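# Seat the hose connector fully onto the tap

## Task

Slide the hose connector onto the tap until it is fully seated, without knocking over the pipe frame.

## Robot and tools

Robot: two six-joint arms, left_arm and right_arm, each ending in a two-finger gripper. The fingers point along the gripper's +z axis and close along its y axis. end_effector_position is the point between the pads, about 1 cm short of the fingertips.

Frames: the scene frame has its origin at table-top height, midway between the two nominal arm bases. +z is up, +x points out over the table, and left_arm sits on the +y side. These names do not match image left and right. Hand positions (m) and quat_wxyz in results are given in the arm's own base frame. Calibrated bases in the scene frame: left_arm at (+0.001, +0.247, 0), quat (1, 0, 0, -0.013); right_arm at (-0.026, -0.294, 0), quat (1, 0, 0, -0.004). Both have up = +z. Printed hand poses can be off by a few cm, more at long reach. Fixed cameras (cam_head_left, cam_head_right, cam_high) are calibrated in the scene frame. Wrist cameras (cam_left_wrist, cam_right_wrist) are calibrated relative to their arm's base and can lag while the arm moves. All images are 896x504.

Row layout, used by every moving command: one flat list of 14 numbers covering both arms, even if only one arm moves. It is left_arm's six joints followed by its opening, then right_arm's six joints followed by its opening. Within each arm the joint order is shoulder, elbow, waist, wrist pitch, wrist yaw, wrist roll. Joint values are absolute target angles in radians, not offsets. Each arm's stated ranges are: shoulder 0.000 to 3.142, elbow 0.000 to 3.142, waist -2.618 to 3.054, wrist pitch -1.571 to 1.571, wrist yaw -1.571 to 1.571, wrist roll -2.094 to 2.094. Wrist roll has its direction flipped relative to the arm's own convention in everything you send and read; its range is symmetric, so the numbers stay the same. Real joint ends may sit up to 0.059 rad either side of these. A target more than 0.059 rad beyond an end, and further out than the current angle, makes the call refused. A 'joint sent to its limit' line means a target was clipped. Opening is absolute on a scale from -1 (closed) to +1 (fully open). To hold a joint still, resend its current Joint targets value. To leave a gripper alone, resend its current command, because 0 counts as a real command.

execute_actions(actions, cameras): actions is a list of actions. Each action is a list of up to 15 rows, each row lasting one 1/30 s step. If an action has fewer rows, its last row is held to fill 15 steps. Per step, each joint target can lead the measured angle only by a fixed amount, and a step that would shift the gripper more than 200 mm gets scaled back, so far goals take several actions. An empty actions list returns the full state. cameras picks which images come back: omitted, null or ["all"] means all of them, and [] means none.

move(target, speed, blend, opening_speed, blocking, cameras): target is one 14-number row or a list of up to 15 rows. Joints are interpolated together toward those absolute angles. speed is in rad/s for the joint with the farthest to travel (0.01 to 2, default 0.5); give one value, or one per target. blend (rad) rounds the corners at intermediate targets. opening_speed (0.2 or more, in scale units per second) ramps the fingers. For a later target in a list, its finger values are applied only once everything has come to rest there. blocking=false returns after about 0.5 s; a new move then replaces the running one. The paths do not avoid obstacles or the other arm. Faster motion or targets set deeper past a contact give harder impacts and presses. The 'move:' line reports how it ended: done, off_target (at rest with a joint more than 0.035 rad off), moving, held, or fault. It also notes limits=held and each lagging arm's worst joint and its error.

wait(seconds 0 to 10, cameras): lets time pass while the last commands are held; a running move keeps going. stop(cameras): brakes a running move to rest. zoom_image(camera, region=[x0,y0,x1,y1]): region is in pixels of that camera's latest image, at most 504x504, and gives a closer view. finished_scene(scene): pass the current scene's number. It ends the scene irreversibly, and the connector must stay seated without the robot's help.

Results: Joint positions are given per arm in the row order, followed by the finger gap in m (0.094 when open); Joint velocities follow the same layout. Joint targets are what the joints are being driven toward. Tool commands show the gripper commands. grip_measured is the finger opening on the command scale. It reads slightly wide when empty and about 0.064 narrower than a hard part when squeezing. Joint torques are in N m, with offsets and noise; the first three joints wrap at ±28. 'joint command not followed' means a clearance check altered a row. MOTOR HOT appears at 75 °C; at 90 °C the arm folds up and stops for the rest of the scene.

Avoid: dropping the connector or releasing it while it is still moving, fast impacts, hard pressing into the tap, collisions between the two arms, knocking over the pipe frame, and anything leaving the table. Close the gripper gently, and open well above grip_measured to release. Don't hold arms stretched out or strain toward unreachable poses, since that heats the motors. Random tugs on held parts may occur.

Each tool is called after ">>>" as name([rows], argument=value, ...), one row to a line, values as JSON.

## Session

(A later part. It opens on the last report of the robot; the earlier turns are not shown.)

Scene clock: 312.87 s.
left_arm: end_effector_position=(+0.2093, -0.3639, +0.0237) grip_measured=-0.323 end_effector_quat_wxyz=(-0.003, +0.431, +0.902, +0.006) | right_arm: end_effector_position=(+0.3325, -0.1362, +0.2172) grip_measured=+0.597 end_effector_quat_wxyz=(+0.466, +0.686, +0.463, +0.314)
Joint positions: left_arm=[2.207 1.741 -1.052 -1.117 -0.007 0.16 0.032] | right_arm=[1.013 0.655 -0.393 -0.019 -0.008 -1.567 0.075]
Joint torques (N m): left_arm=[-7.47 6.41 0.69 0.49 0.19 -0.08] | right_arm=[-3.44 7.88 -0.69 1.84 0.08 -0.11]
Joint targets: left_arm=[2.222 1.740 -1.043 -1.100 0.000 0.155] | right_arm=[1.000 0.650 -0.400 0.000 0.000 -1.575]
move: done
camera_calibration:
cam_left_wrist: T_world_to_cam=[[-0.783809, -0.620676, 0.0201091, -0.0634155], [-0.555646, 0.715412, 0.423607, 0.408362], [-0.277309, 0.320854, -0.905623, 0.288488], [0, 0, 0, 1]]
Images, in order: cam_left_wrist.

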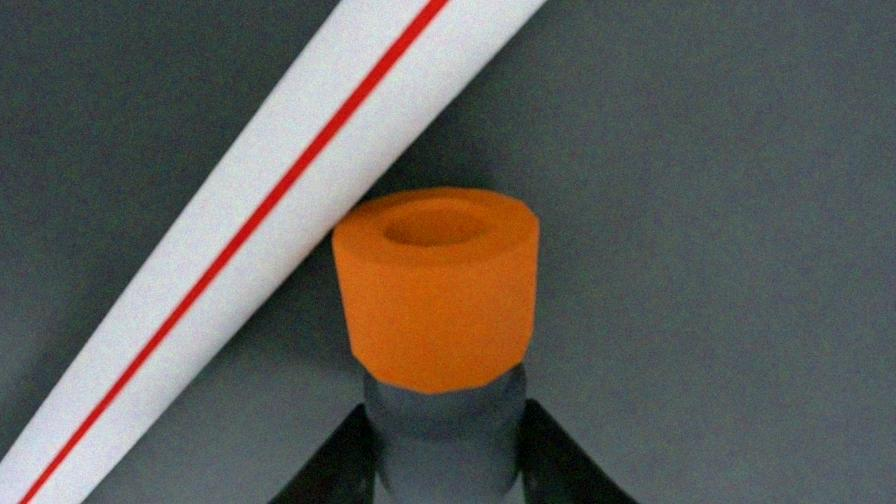

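>>> move([
  [2.15,1.95,-1.043,-1.30,0,0.155,-0.7,1.0,0.65,-0.4,0,0,-1.575,0.6],
  [1.3,1.1,-0.9,-1.0,0,0.155,-0.7,1.0,0.65,-0.4,0,0,-1.575,0.6],
], speed=0.4, blend=0.05)

>>> zoom_image(camera="cam_head_left", region=[400, 60, 500, 180])

>>> zoom_image(camera="cam_head_right", region=[380, 60, 480, 180])

>>> zoom_image(camera="cam_high", region=[415, 165, 485, 235])

Scene clock: 319.00 s.
left_arm: end_effector_position=(+0.1773, -0.2242, +0.1410) grip_measured=-0.323 end_effector_quat_wxyz=(+0.141, +0.359, +0.919, -0.079) | right_arm: end_effector_position=(+0.3325, -0.1362, +0.2172) grip_measured=+0.597 end_effector_quat_wxyz=(+0.466, +0.686, +0.463, +0.314)
Joint positions: left_arm=[1.323 1.101 -0.906 -1.025 -0.007 0.16 0.032] | right_arm=[1.013 0.655 -0.393 -0.019 -0.008 -1.567 0.075]
Joint torques (N m): left_arm=[-4.97 7.1 0.47 1.36 0.17 -0.08] | right_arm=[-3.4 7.88 -0.68 1.84 0.09 -0.11]
Joint targets: left_arm=[1.300 1.100 -0.900 -1.000 0.000 0.155] | right_arm=[1.000 0.650 -0.400 0.000 0.000 -1.575]
move: done
camera_calibration:
cam_left_wrist: T_world_to_cam=[[-0.694643, -0.71609, 0.0684501, -0.0482082], [-0.708877, 0.697601, 0.104143, 0.309212], [-0.122327, 0.0238197, -0.992204, 0.259145], [0, 0, 0, 1]]
cam_right_wrist: T_world_to_cam=[[-0.353725, 0.152707, -0.9228, 0.337662], [-0.00895035, 0.985985, 0.166594, 0.143176], [0.935307, 0.0671879, -0.3474, -0.140229], [0, 0, 0, 1]]

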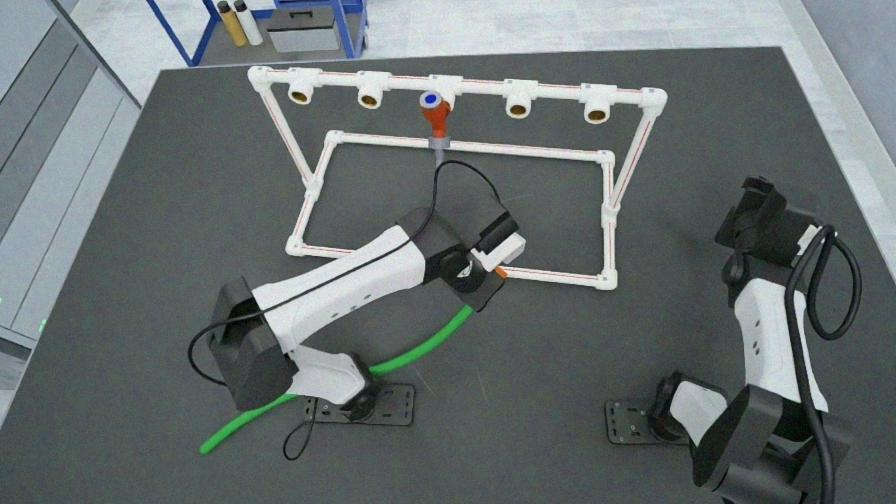

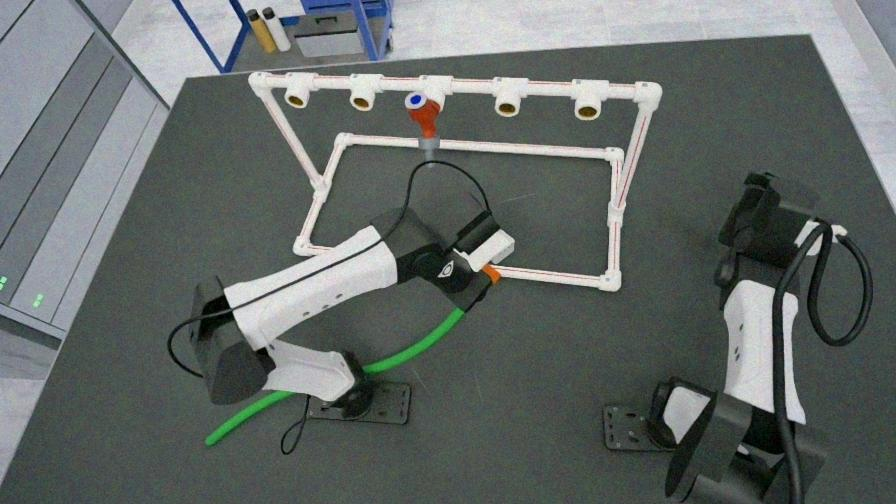

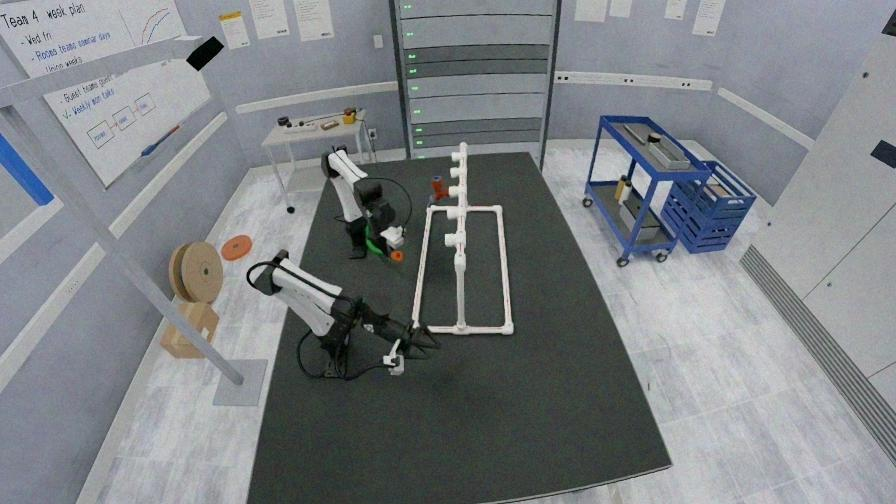

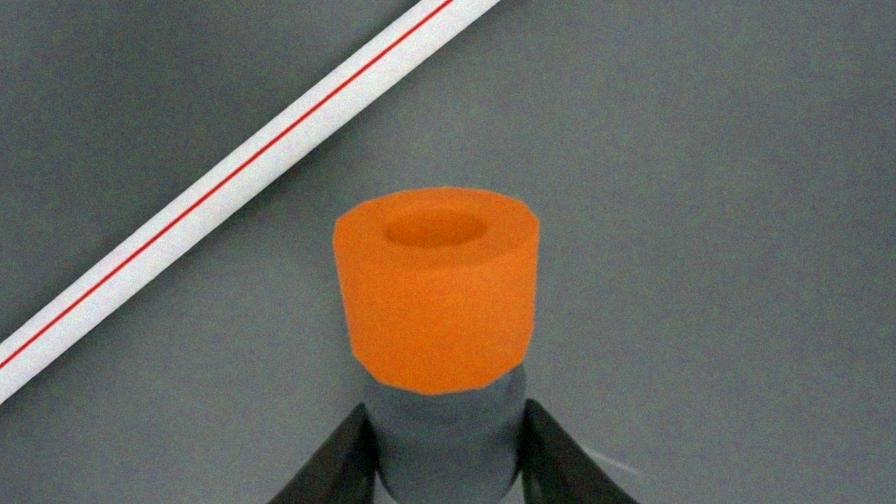

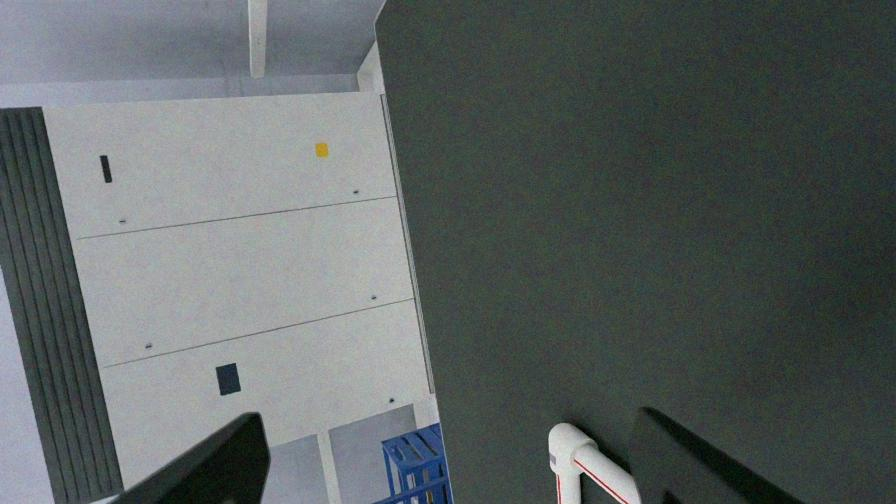

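Scaled by 4.200 from the camera's 896x504 image, which has a finer 1280x720 frame.

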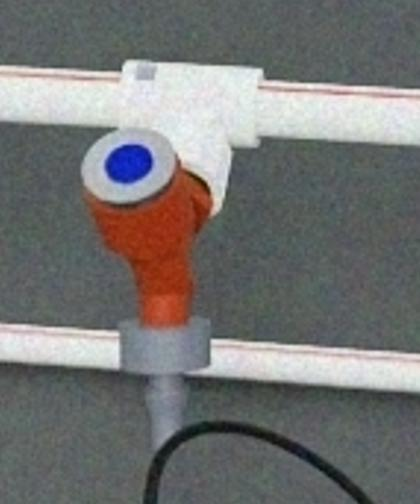

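Scaled by 4.200 from the camera's 896x504 image, which has a finer 1280x720 frame.

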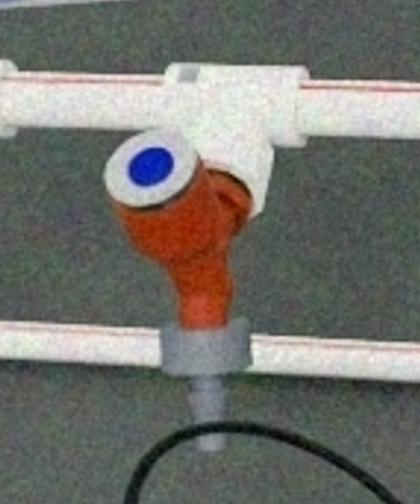

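Scaled by 7.200 from the camera's 896x504 image, which has a finer 1280x720 frame.

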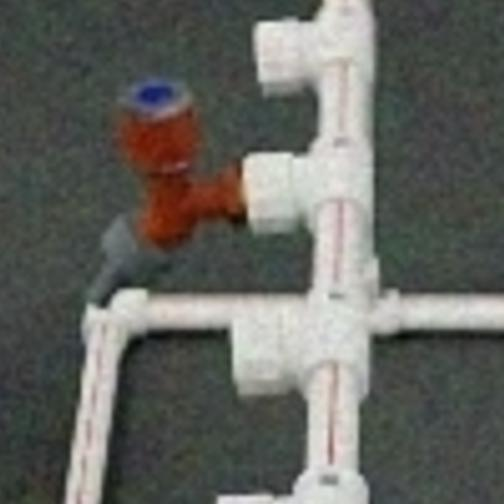

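>>> move([
  [1.0,0.70,-0.80,-0.25,-0.1,0.160,-0.7,1.0,0.65,-0.4,0,0,-1.0,0.3],
  [0.865,0.70,-0.557,-0.30,-0.19,0.163,-0.7,1.35,1.45,0.30,-0.44,-0.44,0.1,0.3],
], speed=0.4)

>>> zoom_image(camera="cam_left_wrist", region=[300, 0, 660, 300])

Scene clock: 359.40 s.
left_arm: end_effector_position=(+0.2847, -0.1445, +0.2161) grip_measured=-0.323 end_effector_quat_wxyz=(+0.504, +0.128, +0.847, -0.110) | right_arm: end_effector_position=(+0.3794, +0.1846, +0.3691) grip_measured=+0.302 end_effector_quat_wxyz=(+0.539, -0.265, +0.768, +0.223)
Joint positions: left_arm=[0.882 0.699 -0.563 -0.313 -0.175 0.16 0.032] | right_arm=[1.34 1.42 0.29 -0.435 -0.41 0.088 0.061]
Joint torques (N m): left_arm=[-2.4 8.2 0.57 2.41 -0.14 0.01] | right_arm=[-3.73 11.1 0.9 1.6 -0.5 0.06]
Joint targets: left_arm=[0.865 0.700 -0.557 -0.300 -0.190 0.163] | right_arm=[1.350 1.450 0.300 -0.440 -0.440 0.100]
move: done
camera_calibration:
cam_left_wrist: T_world_to_cam=[[-0.355399, -0.932561, 0.0634106, -0.048406], [-0.753633, 0.245758, -0.609623, 0.423608], [0.552927, -0.264448, -0.790151, 0.0673345], [0, 0, 0, 1]]
cam_right_wrist: T_world_to_cam=[[0.631118, -0.77338, -0.0597778, -0.0758211], [-0.556939, -0.398151, -0.7289, 0.595871], [0.539916, 0.493314, -0.682006, 0.042037], [0, 0, 0, 1]]

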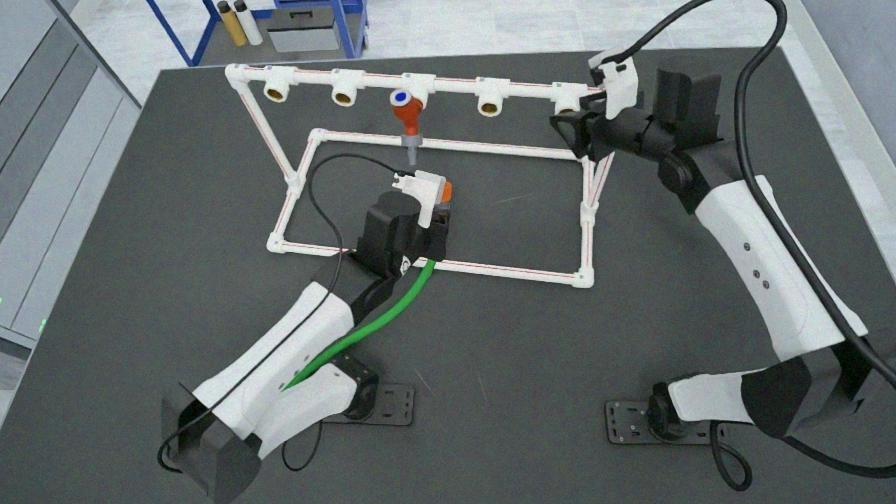

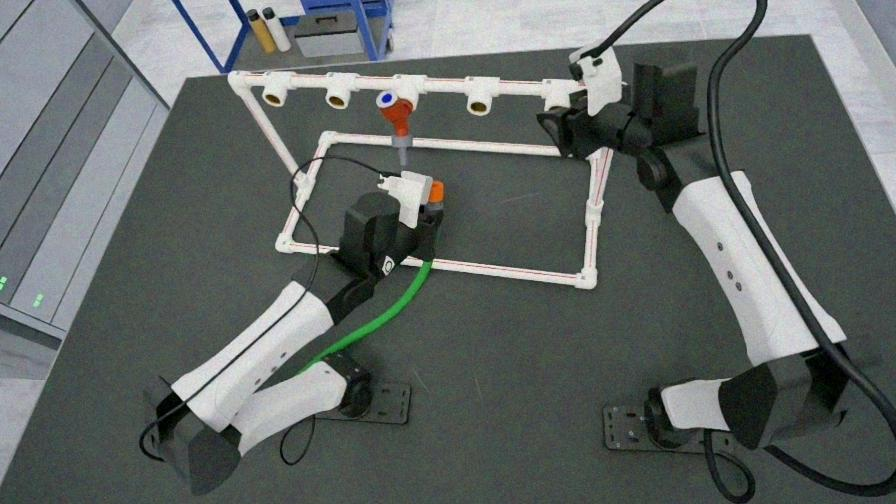

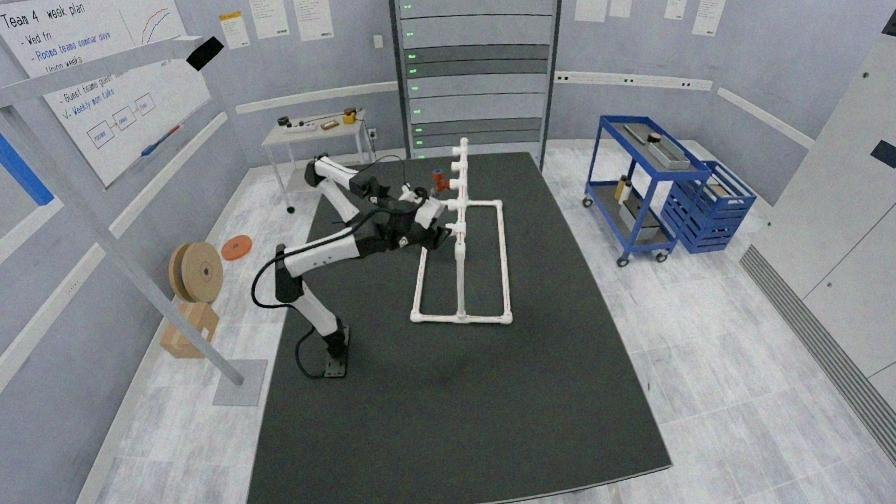

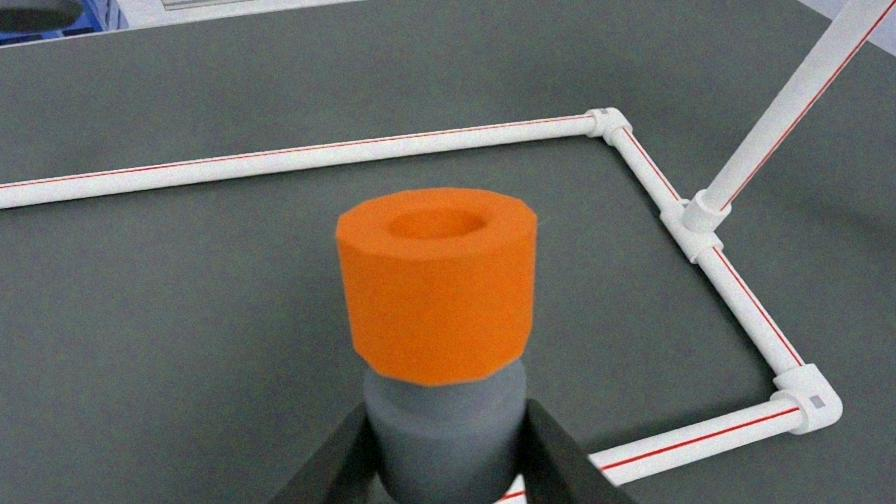

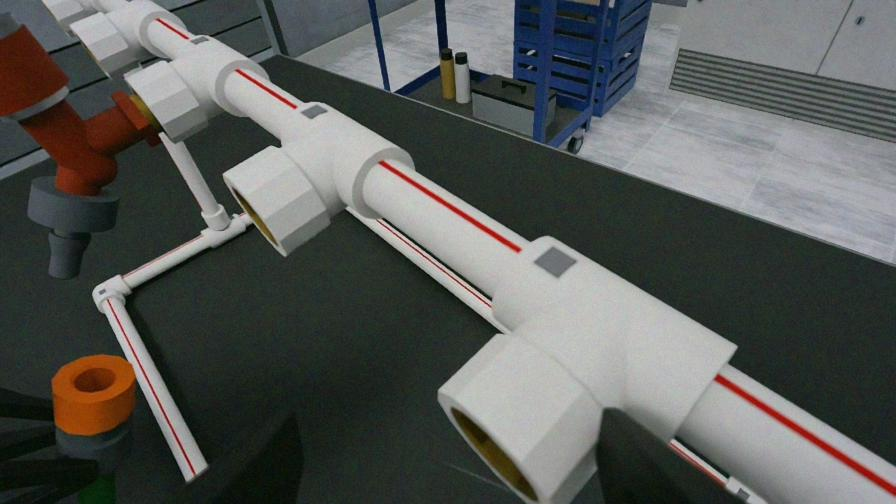

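Scaled by 1.400 from the camera's 896x504 image, which has a finer 1280x720 frame.

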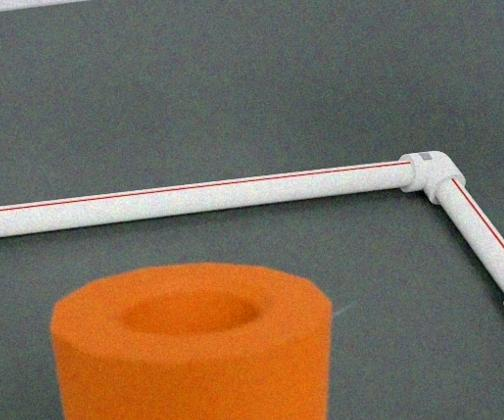

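>>> move([
  [0.865,0.70,-0.557,-0.30,-0.19,0.163,-0.7,1.0,1.10,0.28,-0.44,-0.44,0.1,0.3],
], speed=0.25)

>>> zoom_image(camera="cam_head_left", region=[370, 60, 470, 180])

>>> zoom_image(camera="cam_head_right", region=[350, 60, 450, 180])

Scene clock: 365.27 s.
left_arm: end_effector_position=(+0.2848, -0.1445, +0.2161) grip_measured=-0.323 end_effector_quat_wxyz=(+0.504, +0.128, +0.847, -0.110) | right_arm: end_effector_position=(+0.3005, +0.1630, +0.3408) grip_measured=+0.302 end_effector_quat_wxyz=(+0.540, -0.269, +0.764, +0.229)
Joint positions: left_arm=[0.882 0.699 -0.563 -0.313 -0.175 0.16 0.032] | right_arm=[1.011 1.106 0.286 -0.446 -0.43 0.088 0.061]
Joint torques (N m): left_arm=[-2.4 8.17 0.55 2.39 -0.14 0.01] | right_arm=[-2.93 7.45 -0.54 1.69 -0.27 0.06]
Heat: left arm: 60 °C; right arm: 49 °C.
Joint targets: left_arm=[0.865 0.700 -0.557 -0.300 -0.190 0.163] | right_arm=[1.000 1.100 0.280 -0.440 -0.440 0.100]
move: done
camera_calibration:
cam_left_wrist: T_world_to_cam=[[-0.355092, -0.93269, 0.063233, -0.0484088], [-0.753657, 0.245598, -0.609658, 0.423608], [0.553092, -0.264141, -0.790138, 0.0673347], [0, 0, 0, 1]]
cam_right_wrist: T_world_to_cam=[[0.642852, -0.763349, -0.0635608, -0.0483075], [-0.548792, -0.401092, -0.733453, 0.522342], [0.534387, 0.506383, -0.676762, 0.0737243], [0, 0, 0, 1]]

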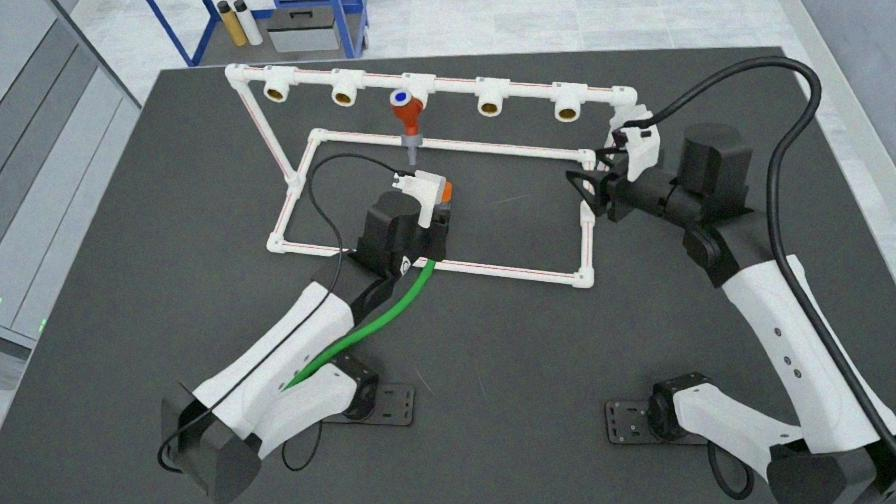

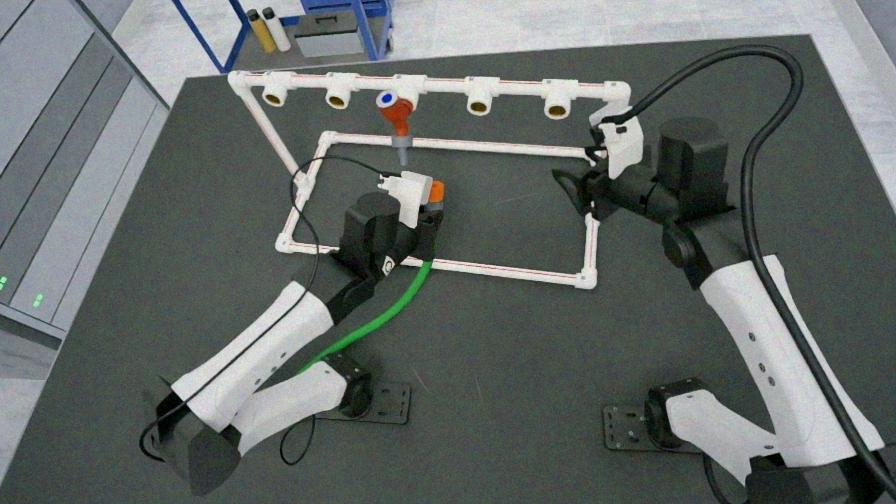

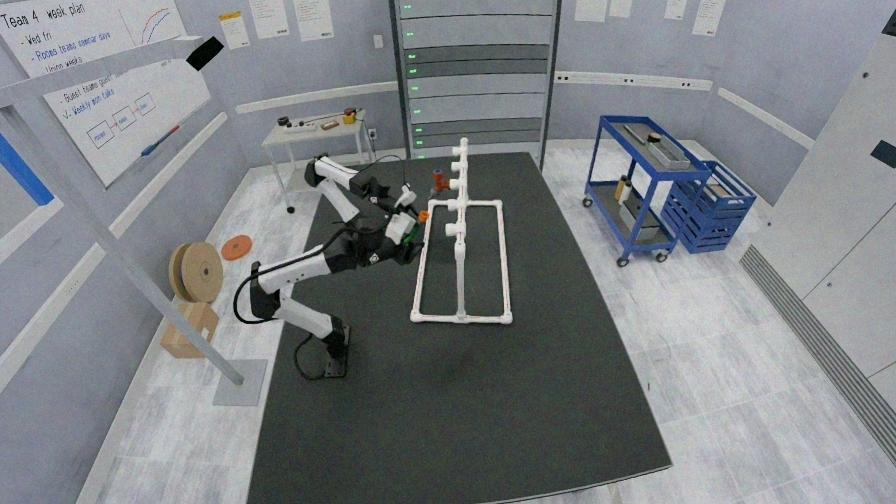

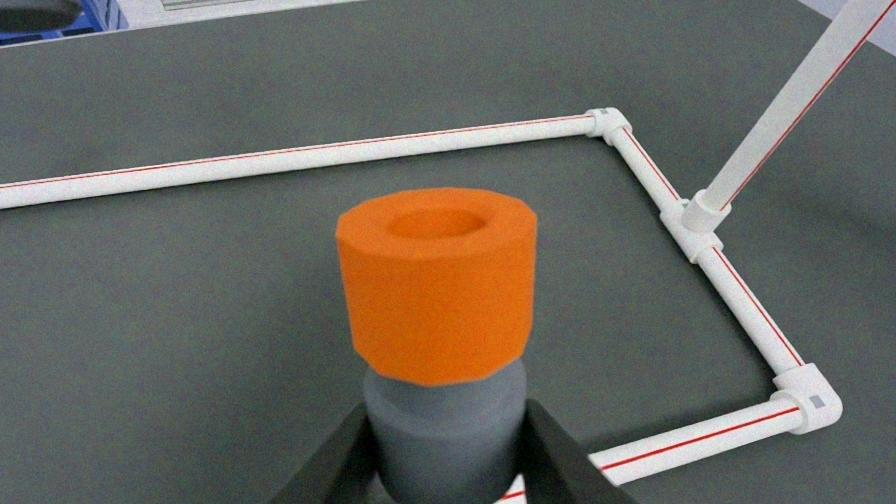

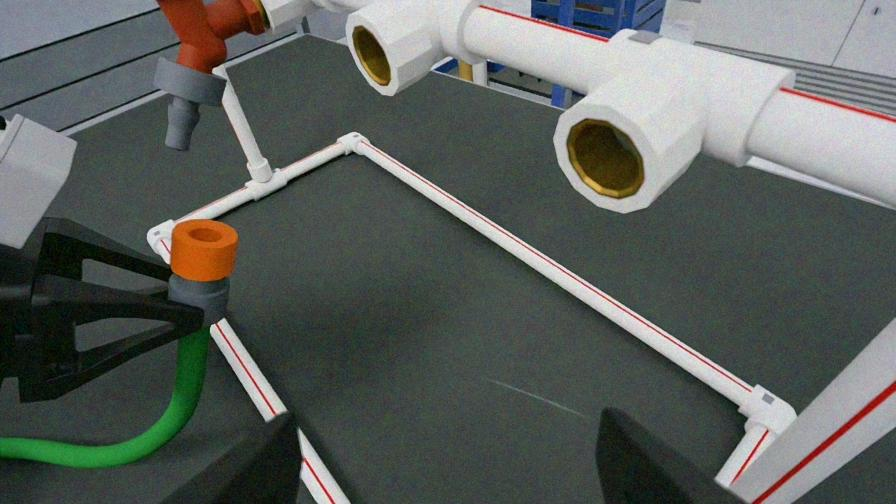

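Scaled by 4.200 from the camera's 896x504 image, which has a finer 1280x720 frame.

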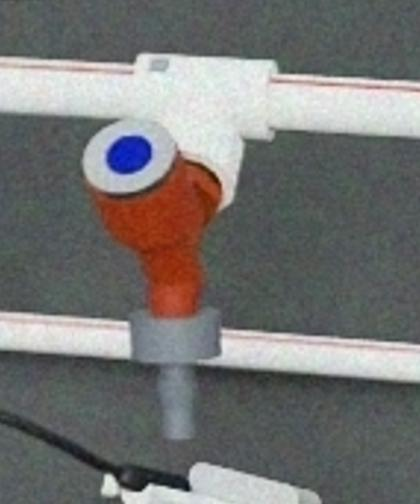

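Scaled by 4.200 from the camera's 896x504 image, which has a finer 1280x720 frame.

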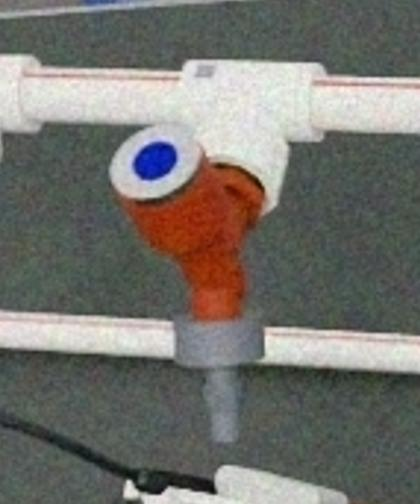

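>>> move([
  [0.79,0.70,-0.305,-0.36,0.04,0.163,-0.7,1.0,1.25,0.66,-0.435,-0.35,0.1,0.1],
  [0.79,0.70,-0.305,-0.36,0.04,0.163,-0.7,1.577,1.745,0.713,-0.435,-0.355,0.1,0.1],
], speed=0.35)

Scene clock: 379.30 s.
left_arm: end_effector_position=(+0.2894, -0.0978, +0.2255) grip_measured=-0.323 end_effector_quat_wxyz=(+0.504, +0.071, +0.850, -0.133) | right_arm: end_effector_position=(+0.3255, +0.3572, +0.3999) grip_measured=+0.103 end_effector_quat_wxyz=(+0.510, -0.405, +0.691, +0.315)
Joint positions: left_arm=[0.804 0.699 -0.311 -0.369 0.026 0.16 0.032] | right_arm=[1.575 1.714 0.706 -0.445 -0.361 0.088 0.052]
Joint torques (N m): left_arm=[-1.7 8.16 0.49 2.35 0.27 -0.03] | right_arm=[-6.32 11.12 0.62 1.77 -0.05 0.06]
Joint targets: left_arm=[0.790 0.700 -0.305 -0.360 0.040 0.163] | right_arm=[1.577 1.745 0.713 -0.435 -0.355 0.100]
move: done
camera_calibration:
cam_left_wrist: T_world_to_cam=[[-0.283553, -0.945818, 0.158196, -0.0472937], [-0.779653, 0.131327, -0.612286, 0.418361], [0.558336, -0.296954, -0.774648, 0.0763267], [0, 0, 0, 1]]
cam_right_wrist: T_world_to_cam=[[0.8703, -0.491822, -0.0262413, -0.0982818], [-0.338638, -0.558845, -0.756978, 0.654651], [0.357634, 0.667684, -0.652913, -0.00764613], [0, 0, 0, 1]]

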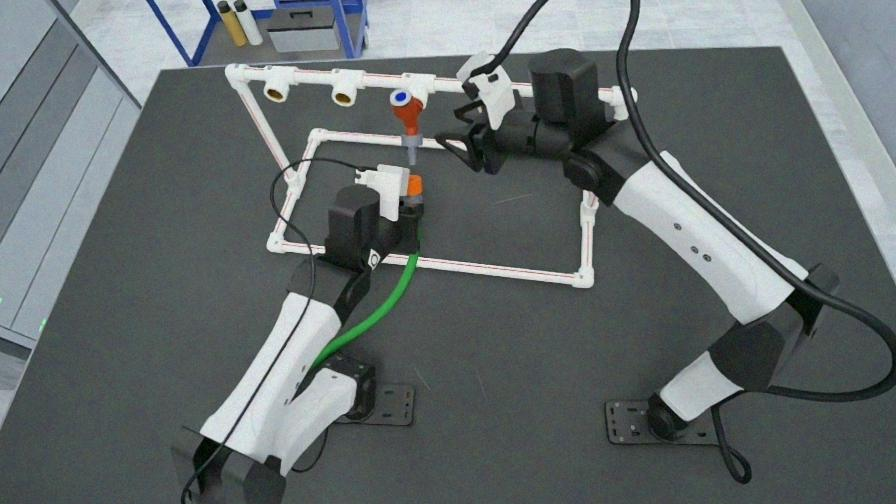

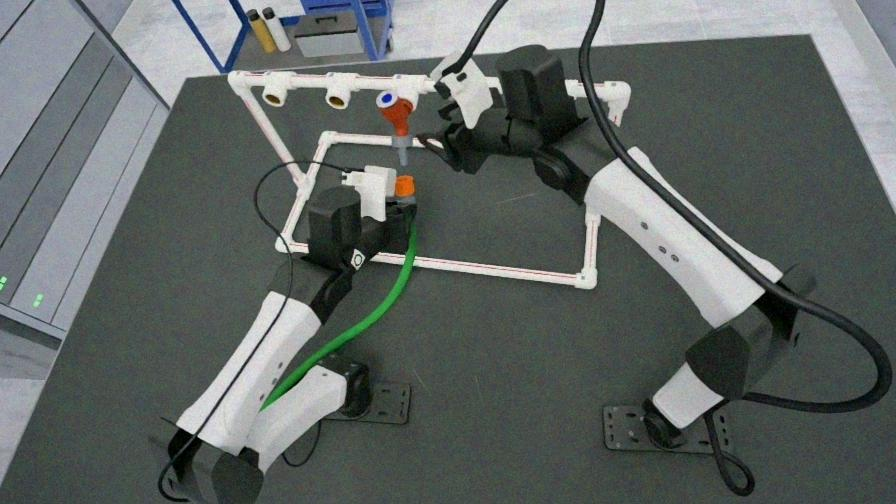

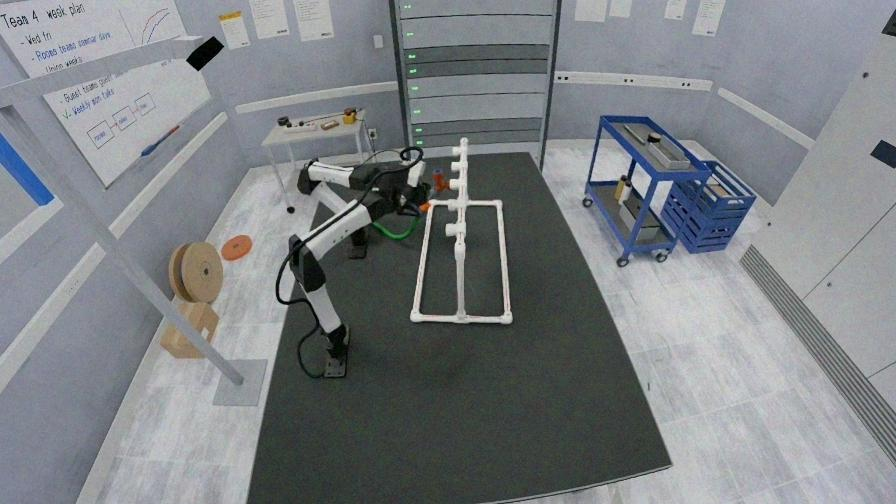

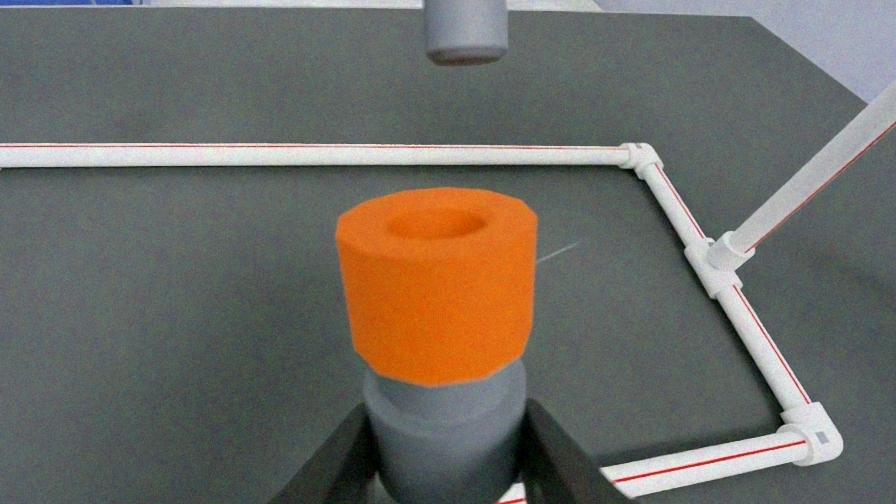

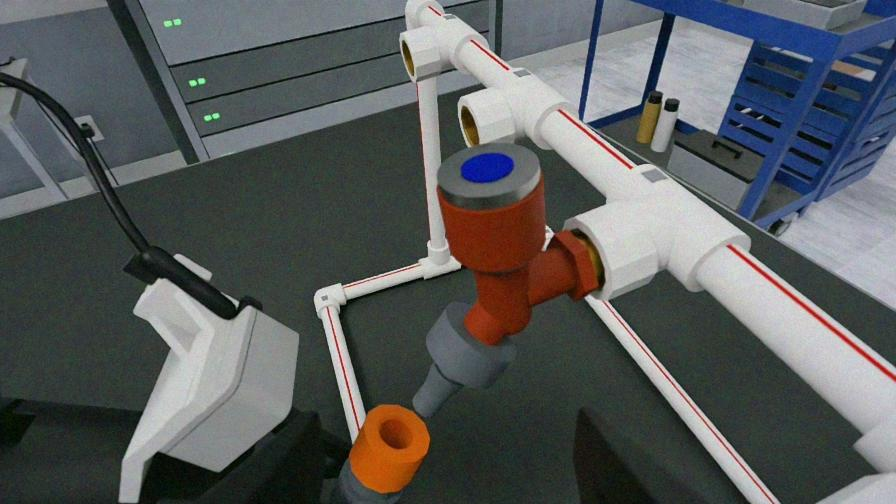

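>>> move(target=[0.79,0.70,-0.305,-0.36,0.04,0.163,-0.7,1.797,1.945,0.766,-0.402,-0.297,0.1,0.1], speed=0.2, cameras=["cam_right_wrist","cam_head_left"])

Scene clock: 387.97 s.
left_arm: end_effector_position=(+0.2893, -0.0979, +0.2255) grip_measured=-0.323 end_effector_quat_wxyz=(+0.504, +0.071, +0.850, -0.133) | right_arm: end_effector_position=(+0.3566, +0.4104, +0.3885) grip_measured=+0.103 end_effector_quat_wxyz=(+0.512, -0.410, +0.688, +0.309)
Joint positions: left_arm=[0.804 0.699 -0.311 -0.37 0.027 0.16 0.032] | right_arm=[1.792 1.911 0.76 -0.421 -0.307 0.088 0.052]
Joint torques (N m): left_arm=[-1.68 8.14 0.55 2.36 0.27 0] | right_arm=[-7.99 11.49 0.54 1.86 0 0.06]
Joint targets: left_arm=[0.790 0.700 -0.305 -0.360 0.040 0.163] | right_arm=[1.797 1.945 0.766 -0.402 -0.297 0.100]
move: done
camera_calibration:
cam_right_wrist: T_world_to_cam=[[0.871753, -0.489845, -0.00997556, -0.107162], [-0.327363, -0.567201, -0.755722, 0.68518], [0.364528, 0.662069, -0.654816, -0.0611743], [0, 0, 0, 1]]
Images, in order: cam_head_left, cam_right_wrist.

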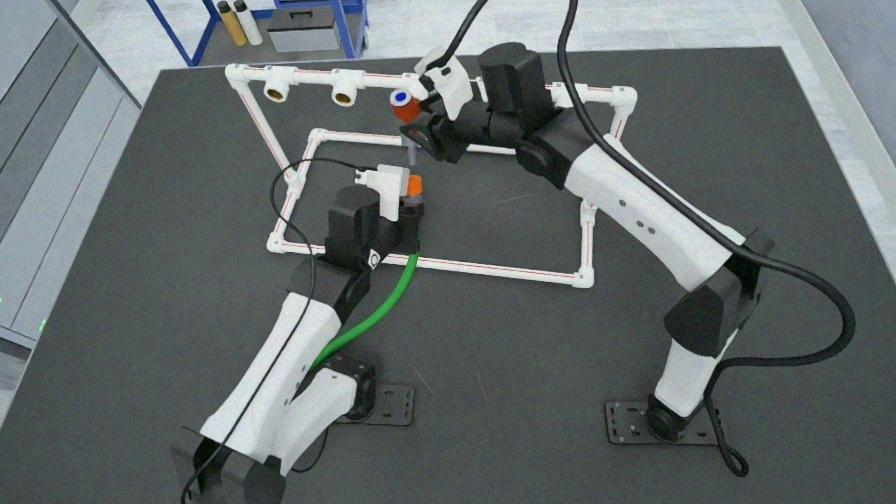

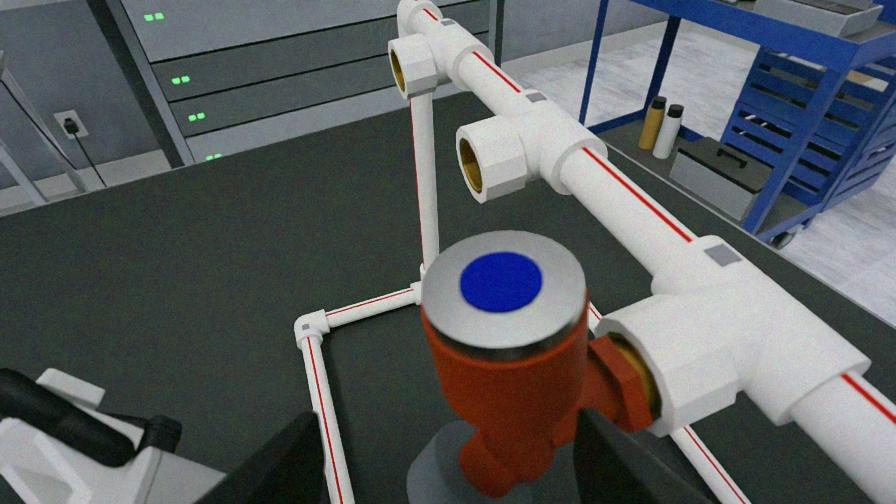

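>>> move([
  [0.79,0.70,-0.305,-0.36,0.04,0.163,-0.7,1.81,1.935,0.744,-0.402,-0.297,0.1,0.1],
  [0.79,0.70,-0.305,-0.36,0.04,0.163,-0.7,1.896,1.998,0.768,-0.355,-0.262,0.1,0.1],
], speed=0.12, cameras=["cam_right_wrist","cam_head_left"])

Scene clock: 397.37 s.
left_arm: end_effector_position=(+0.2893, -0.0979, +0.2255) grip_measured=-0.323 end_effector_quat_wxyz=(+0.504, +0.071, +0.850, -0.133) | right_arm: end_effector_position=(+0.3813, +0.4269, +0.3746) grip_measured=+0.103 end_effector_quat_wxyz=(+0.521, -0.402, +0.692, +0.298)
Joint positions: left_arm=[0.804 0.699 -0.311 -0.37 0.027 0.16 0.032] | right_arm=[1.886 1.967 0.761 -0.375 -0.273 0.088 0.052]
Joint torques (N m): left_arm=[-1.72 8.13 0.46 2.35 0.25 0] | right_arm=[-8.32 11.23 0.62 1.88 0.03 0.06]
Joint targets: left_arm=[0.790 0.700 -0.305 -0.360 0.040 0.163] | right_arm=[1.896 1.998 0.768 -0.355 -0.262 0.100]
move: done
camera_calibration:
cam_right_wrist: T_world_to_cam=[[0.855858, -0.517207, 0.00227999, -0.107542], [-0.334871, -0.557482, -0.759655, 0.692305], [0.394169, 0.649393, -0.650323, -0.0977318], [0, 0, 0, 1]]
Images, in order: cam_head_left, cam_right_wrist.

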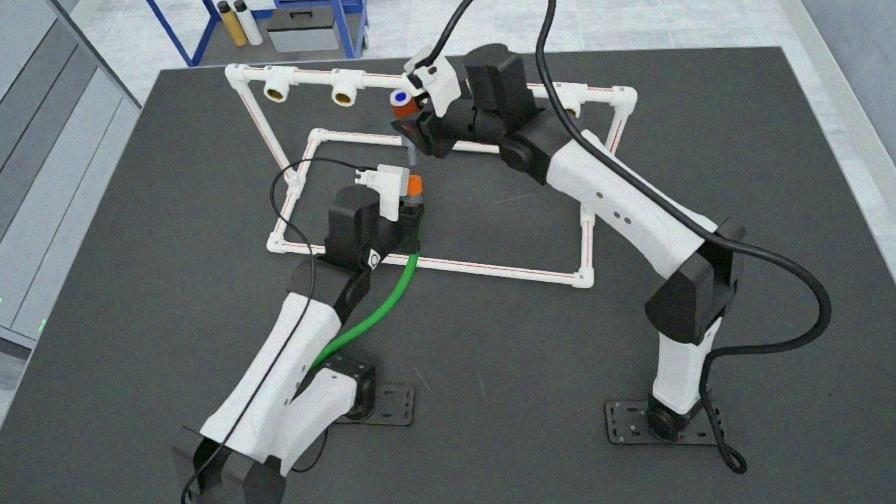

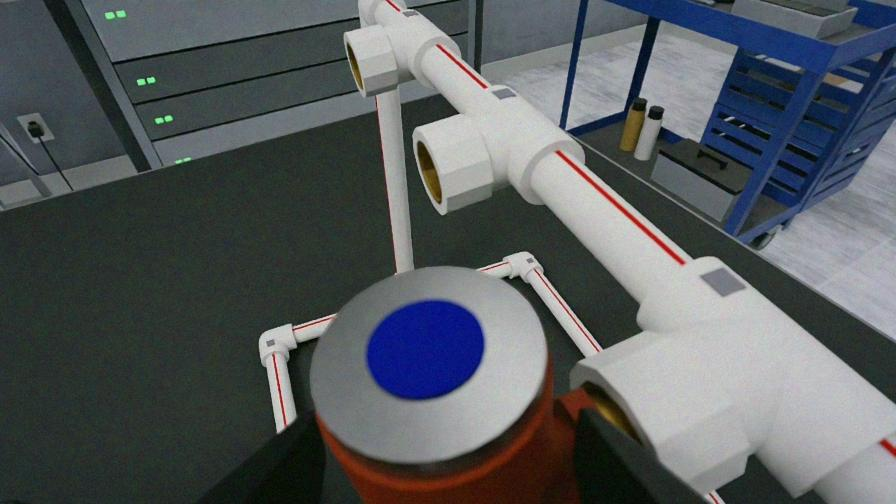

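>>> move(target=[0.79,0.70,-0.305,-0.36,0.04,0.163,-0.7,1.896,1.998,0.768,-0.355,-0.262,0.1,-0.8], opening_speed=0.3)

>>> zoom_image(camera="cam_left_wrist", region=[300, 0, 660, 300])

>>> zoom_image(camera="cam_head_left", region=[360, 60, 480, 240])

Scene clock: 403.00 s.
left_arm: end_effector_position=(+0.2893, -0.0979, +0.2255) grip_measured=-0.323 end_effector_quat_wxyz=(+0.504, +0.071, +0.850, -0.133) | right_arm: end_effector_position=(+0.3816, +0.4267, +0.3747) grip_measured=-0.313 end_effector_quat_wxyz=(+0.522, -0.401, +0.692, +0.297)
Joint positions: left_arm=[0.804 0.699 -0.311 -0.37 0.027 0.16 0.032] | right_arm=[1.886 1.967 0.761 -0.374 -0.271 0.089 0.032]
Joint torques (N m): left_arm=[-1.68 8.1 0.49 2.38 0.26 -0.01] | right_arm=[-8.25 11.26 0.59 1.88 0.01 0.05]
Joint targets: left_arm=[0.790 0.700 -0.305 -0.360 0.040 0.163] | right_arm=[1.896 1.998 0.768 -0.355 -0.262 0.100]
move: done
camera_calibration:
cam_left_wrist: T_world_to_cam=[[-0.283808, -0.945714, 0.158361, -0.0472975], [-0.779863, 0.131562, -0.611968, 0.41828], [0.557912, -0.297181, -0.774866, 0.0764323], [0, 0, 0, 1]]
cam_right_wrist: T_world_to_cam=[[0.854775, -0.518988, 0.00338616, -0.107183], [-0.335234, -0.557089, -0.759783, 0.692381], [0.396205, 0.648308, -0.650168, -0.0980849], [0, 0, 0, 1]]

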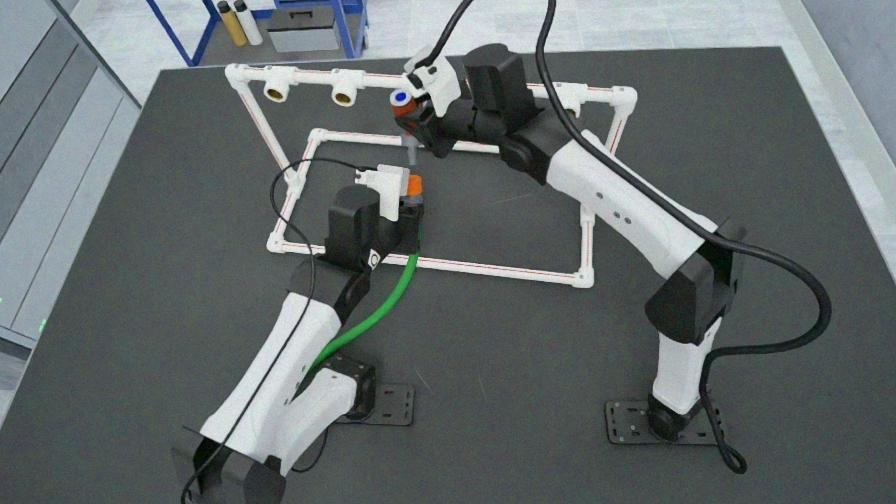

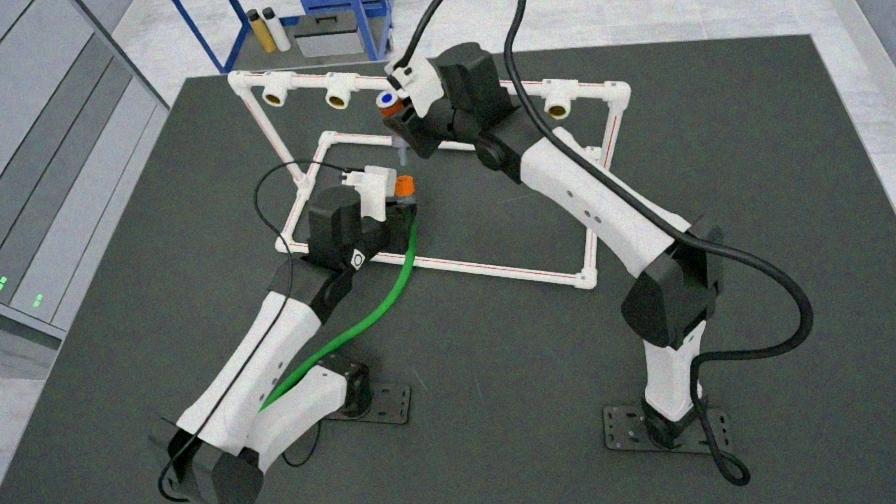

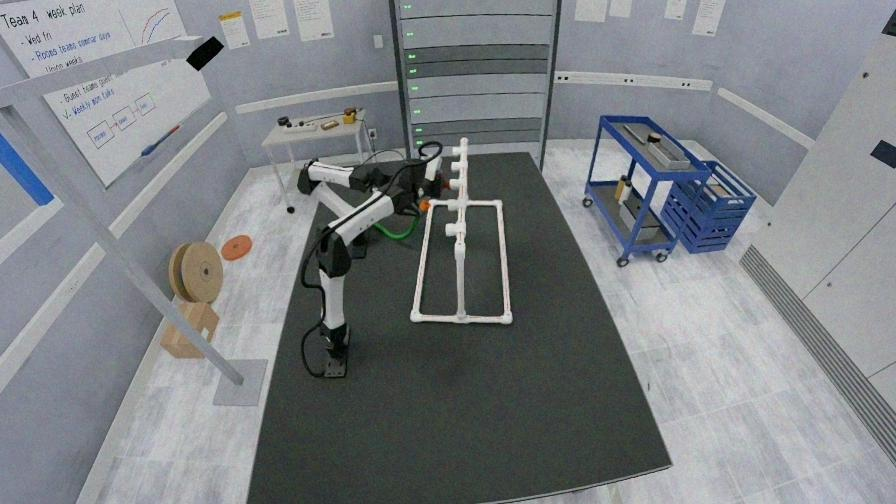

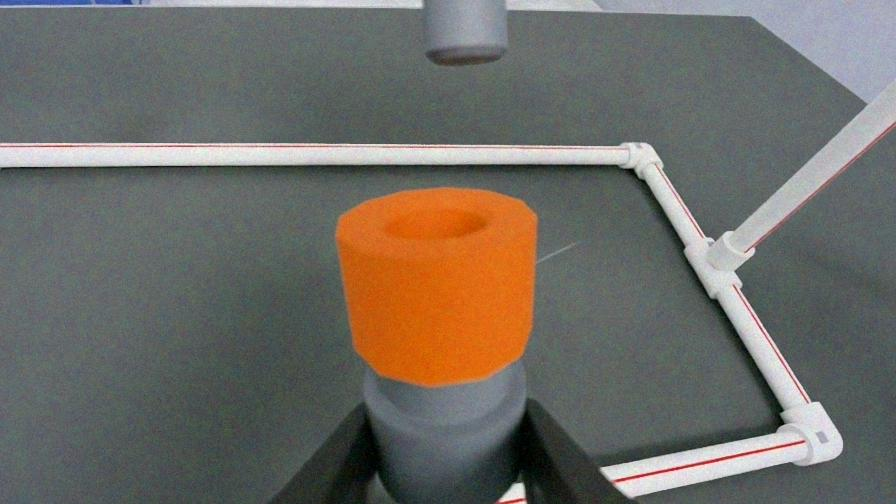

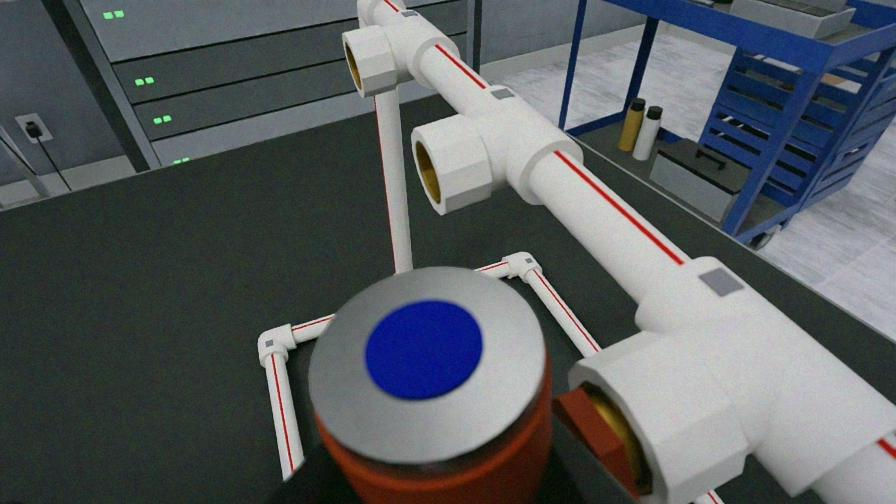

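Scaled by 1.400 from the camera's 896x504 image, which has a finer 1280x720 frame.

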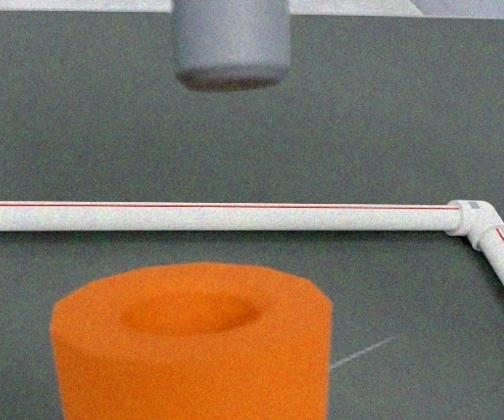

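Scaled by 2.800 from the camera's 896x504 image, which has a finer 1280x720 frame.

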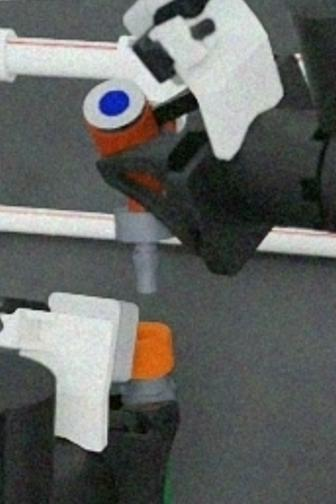

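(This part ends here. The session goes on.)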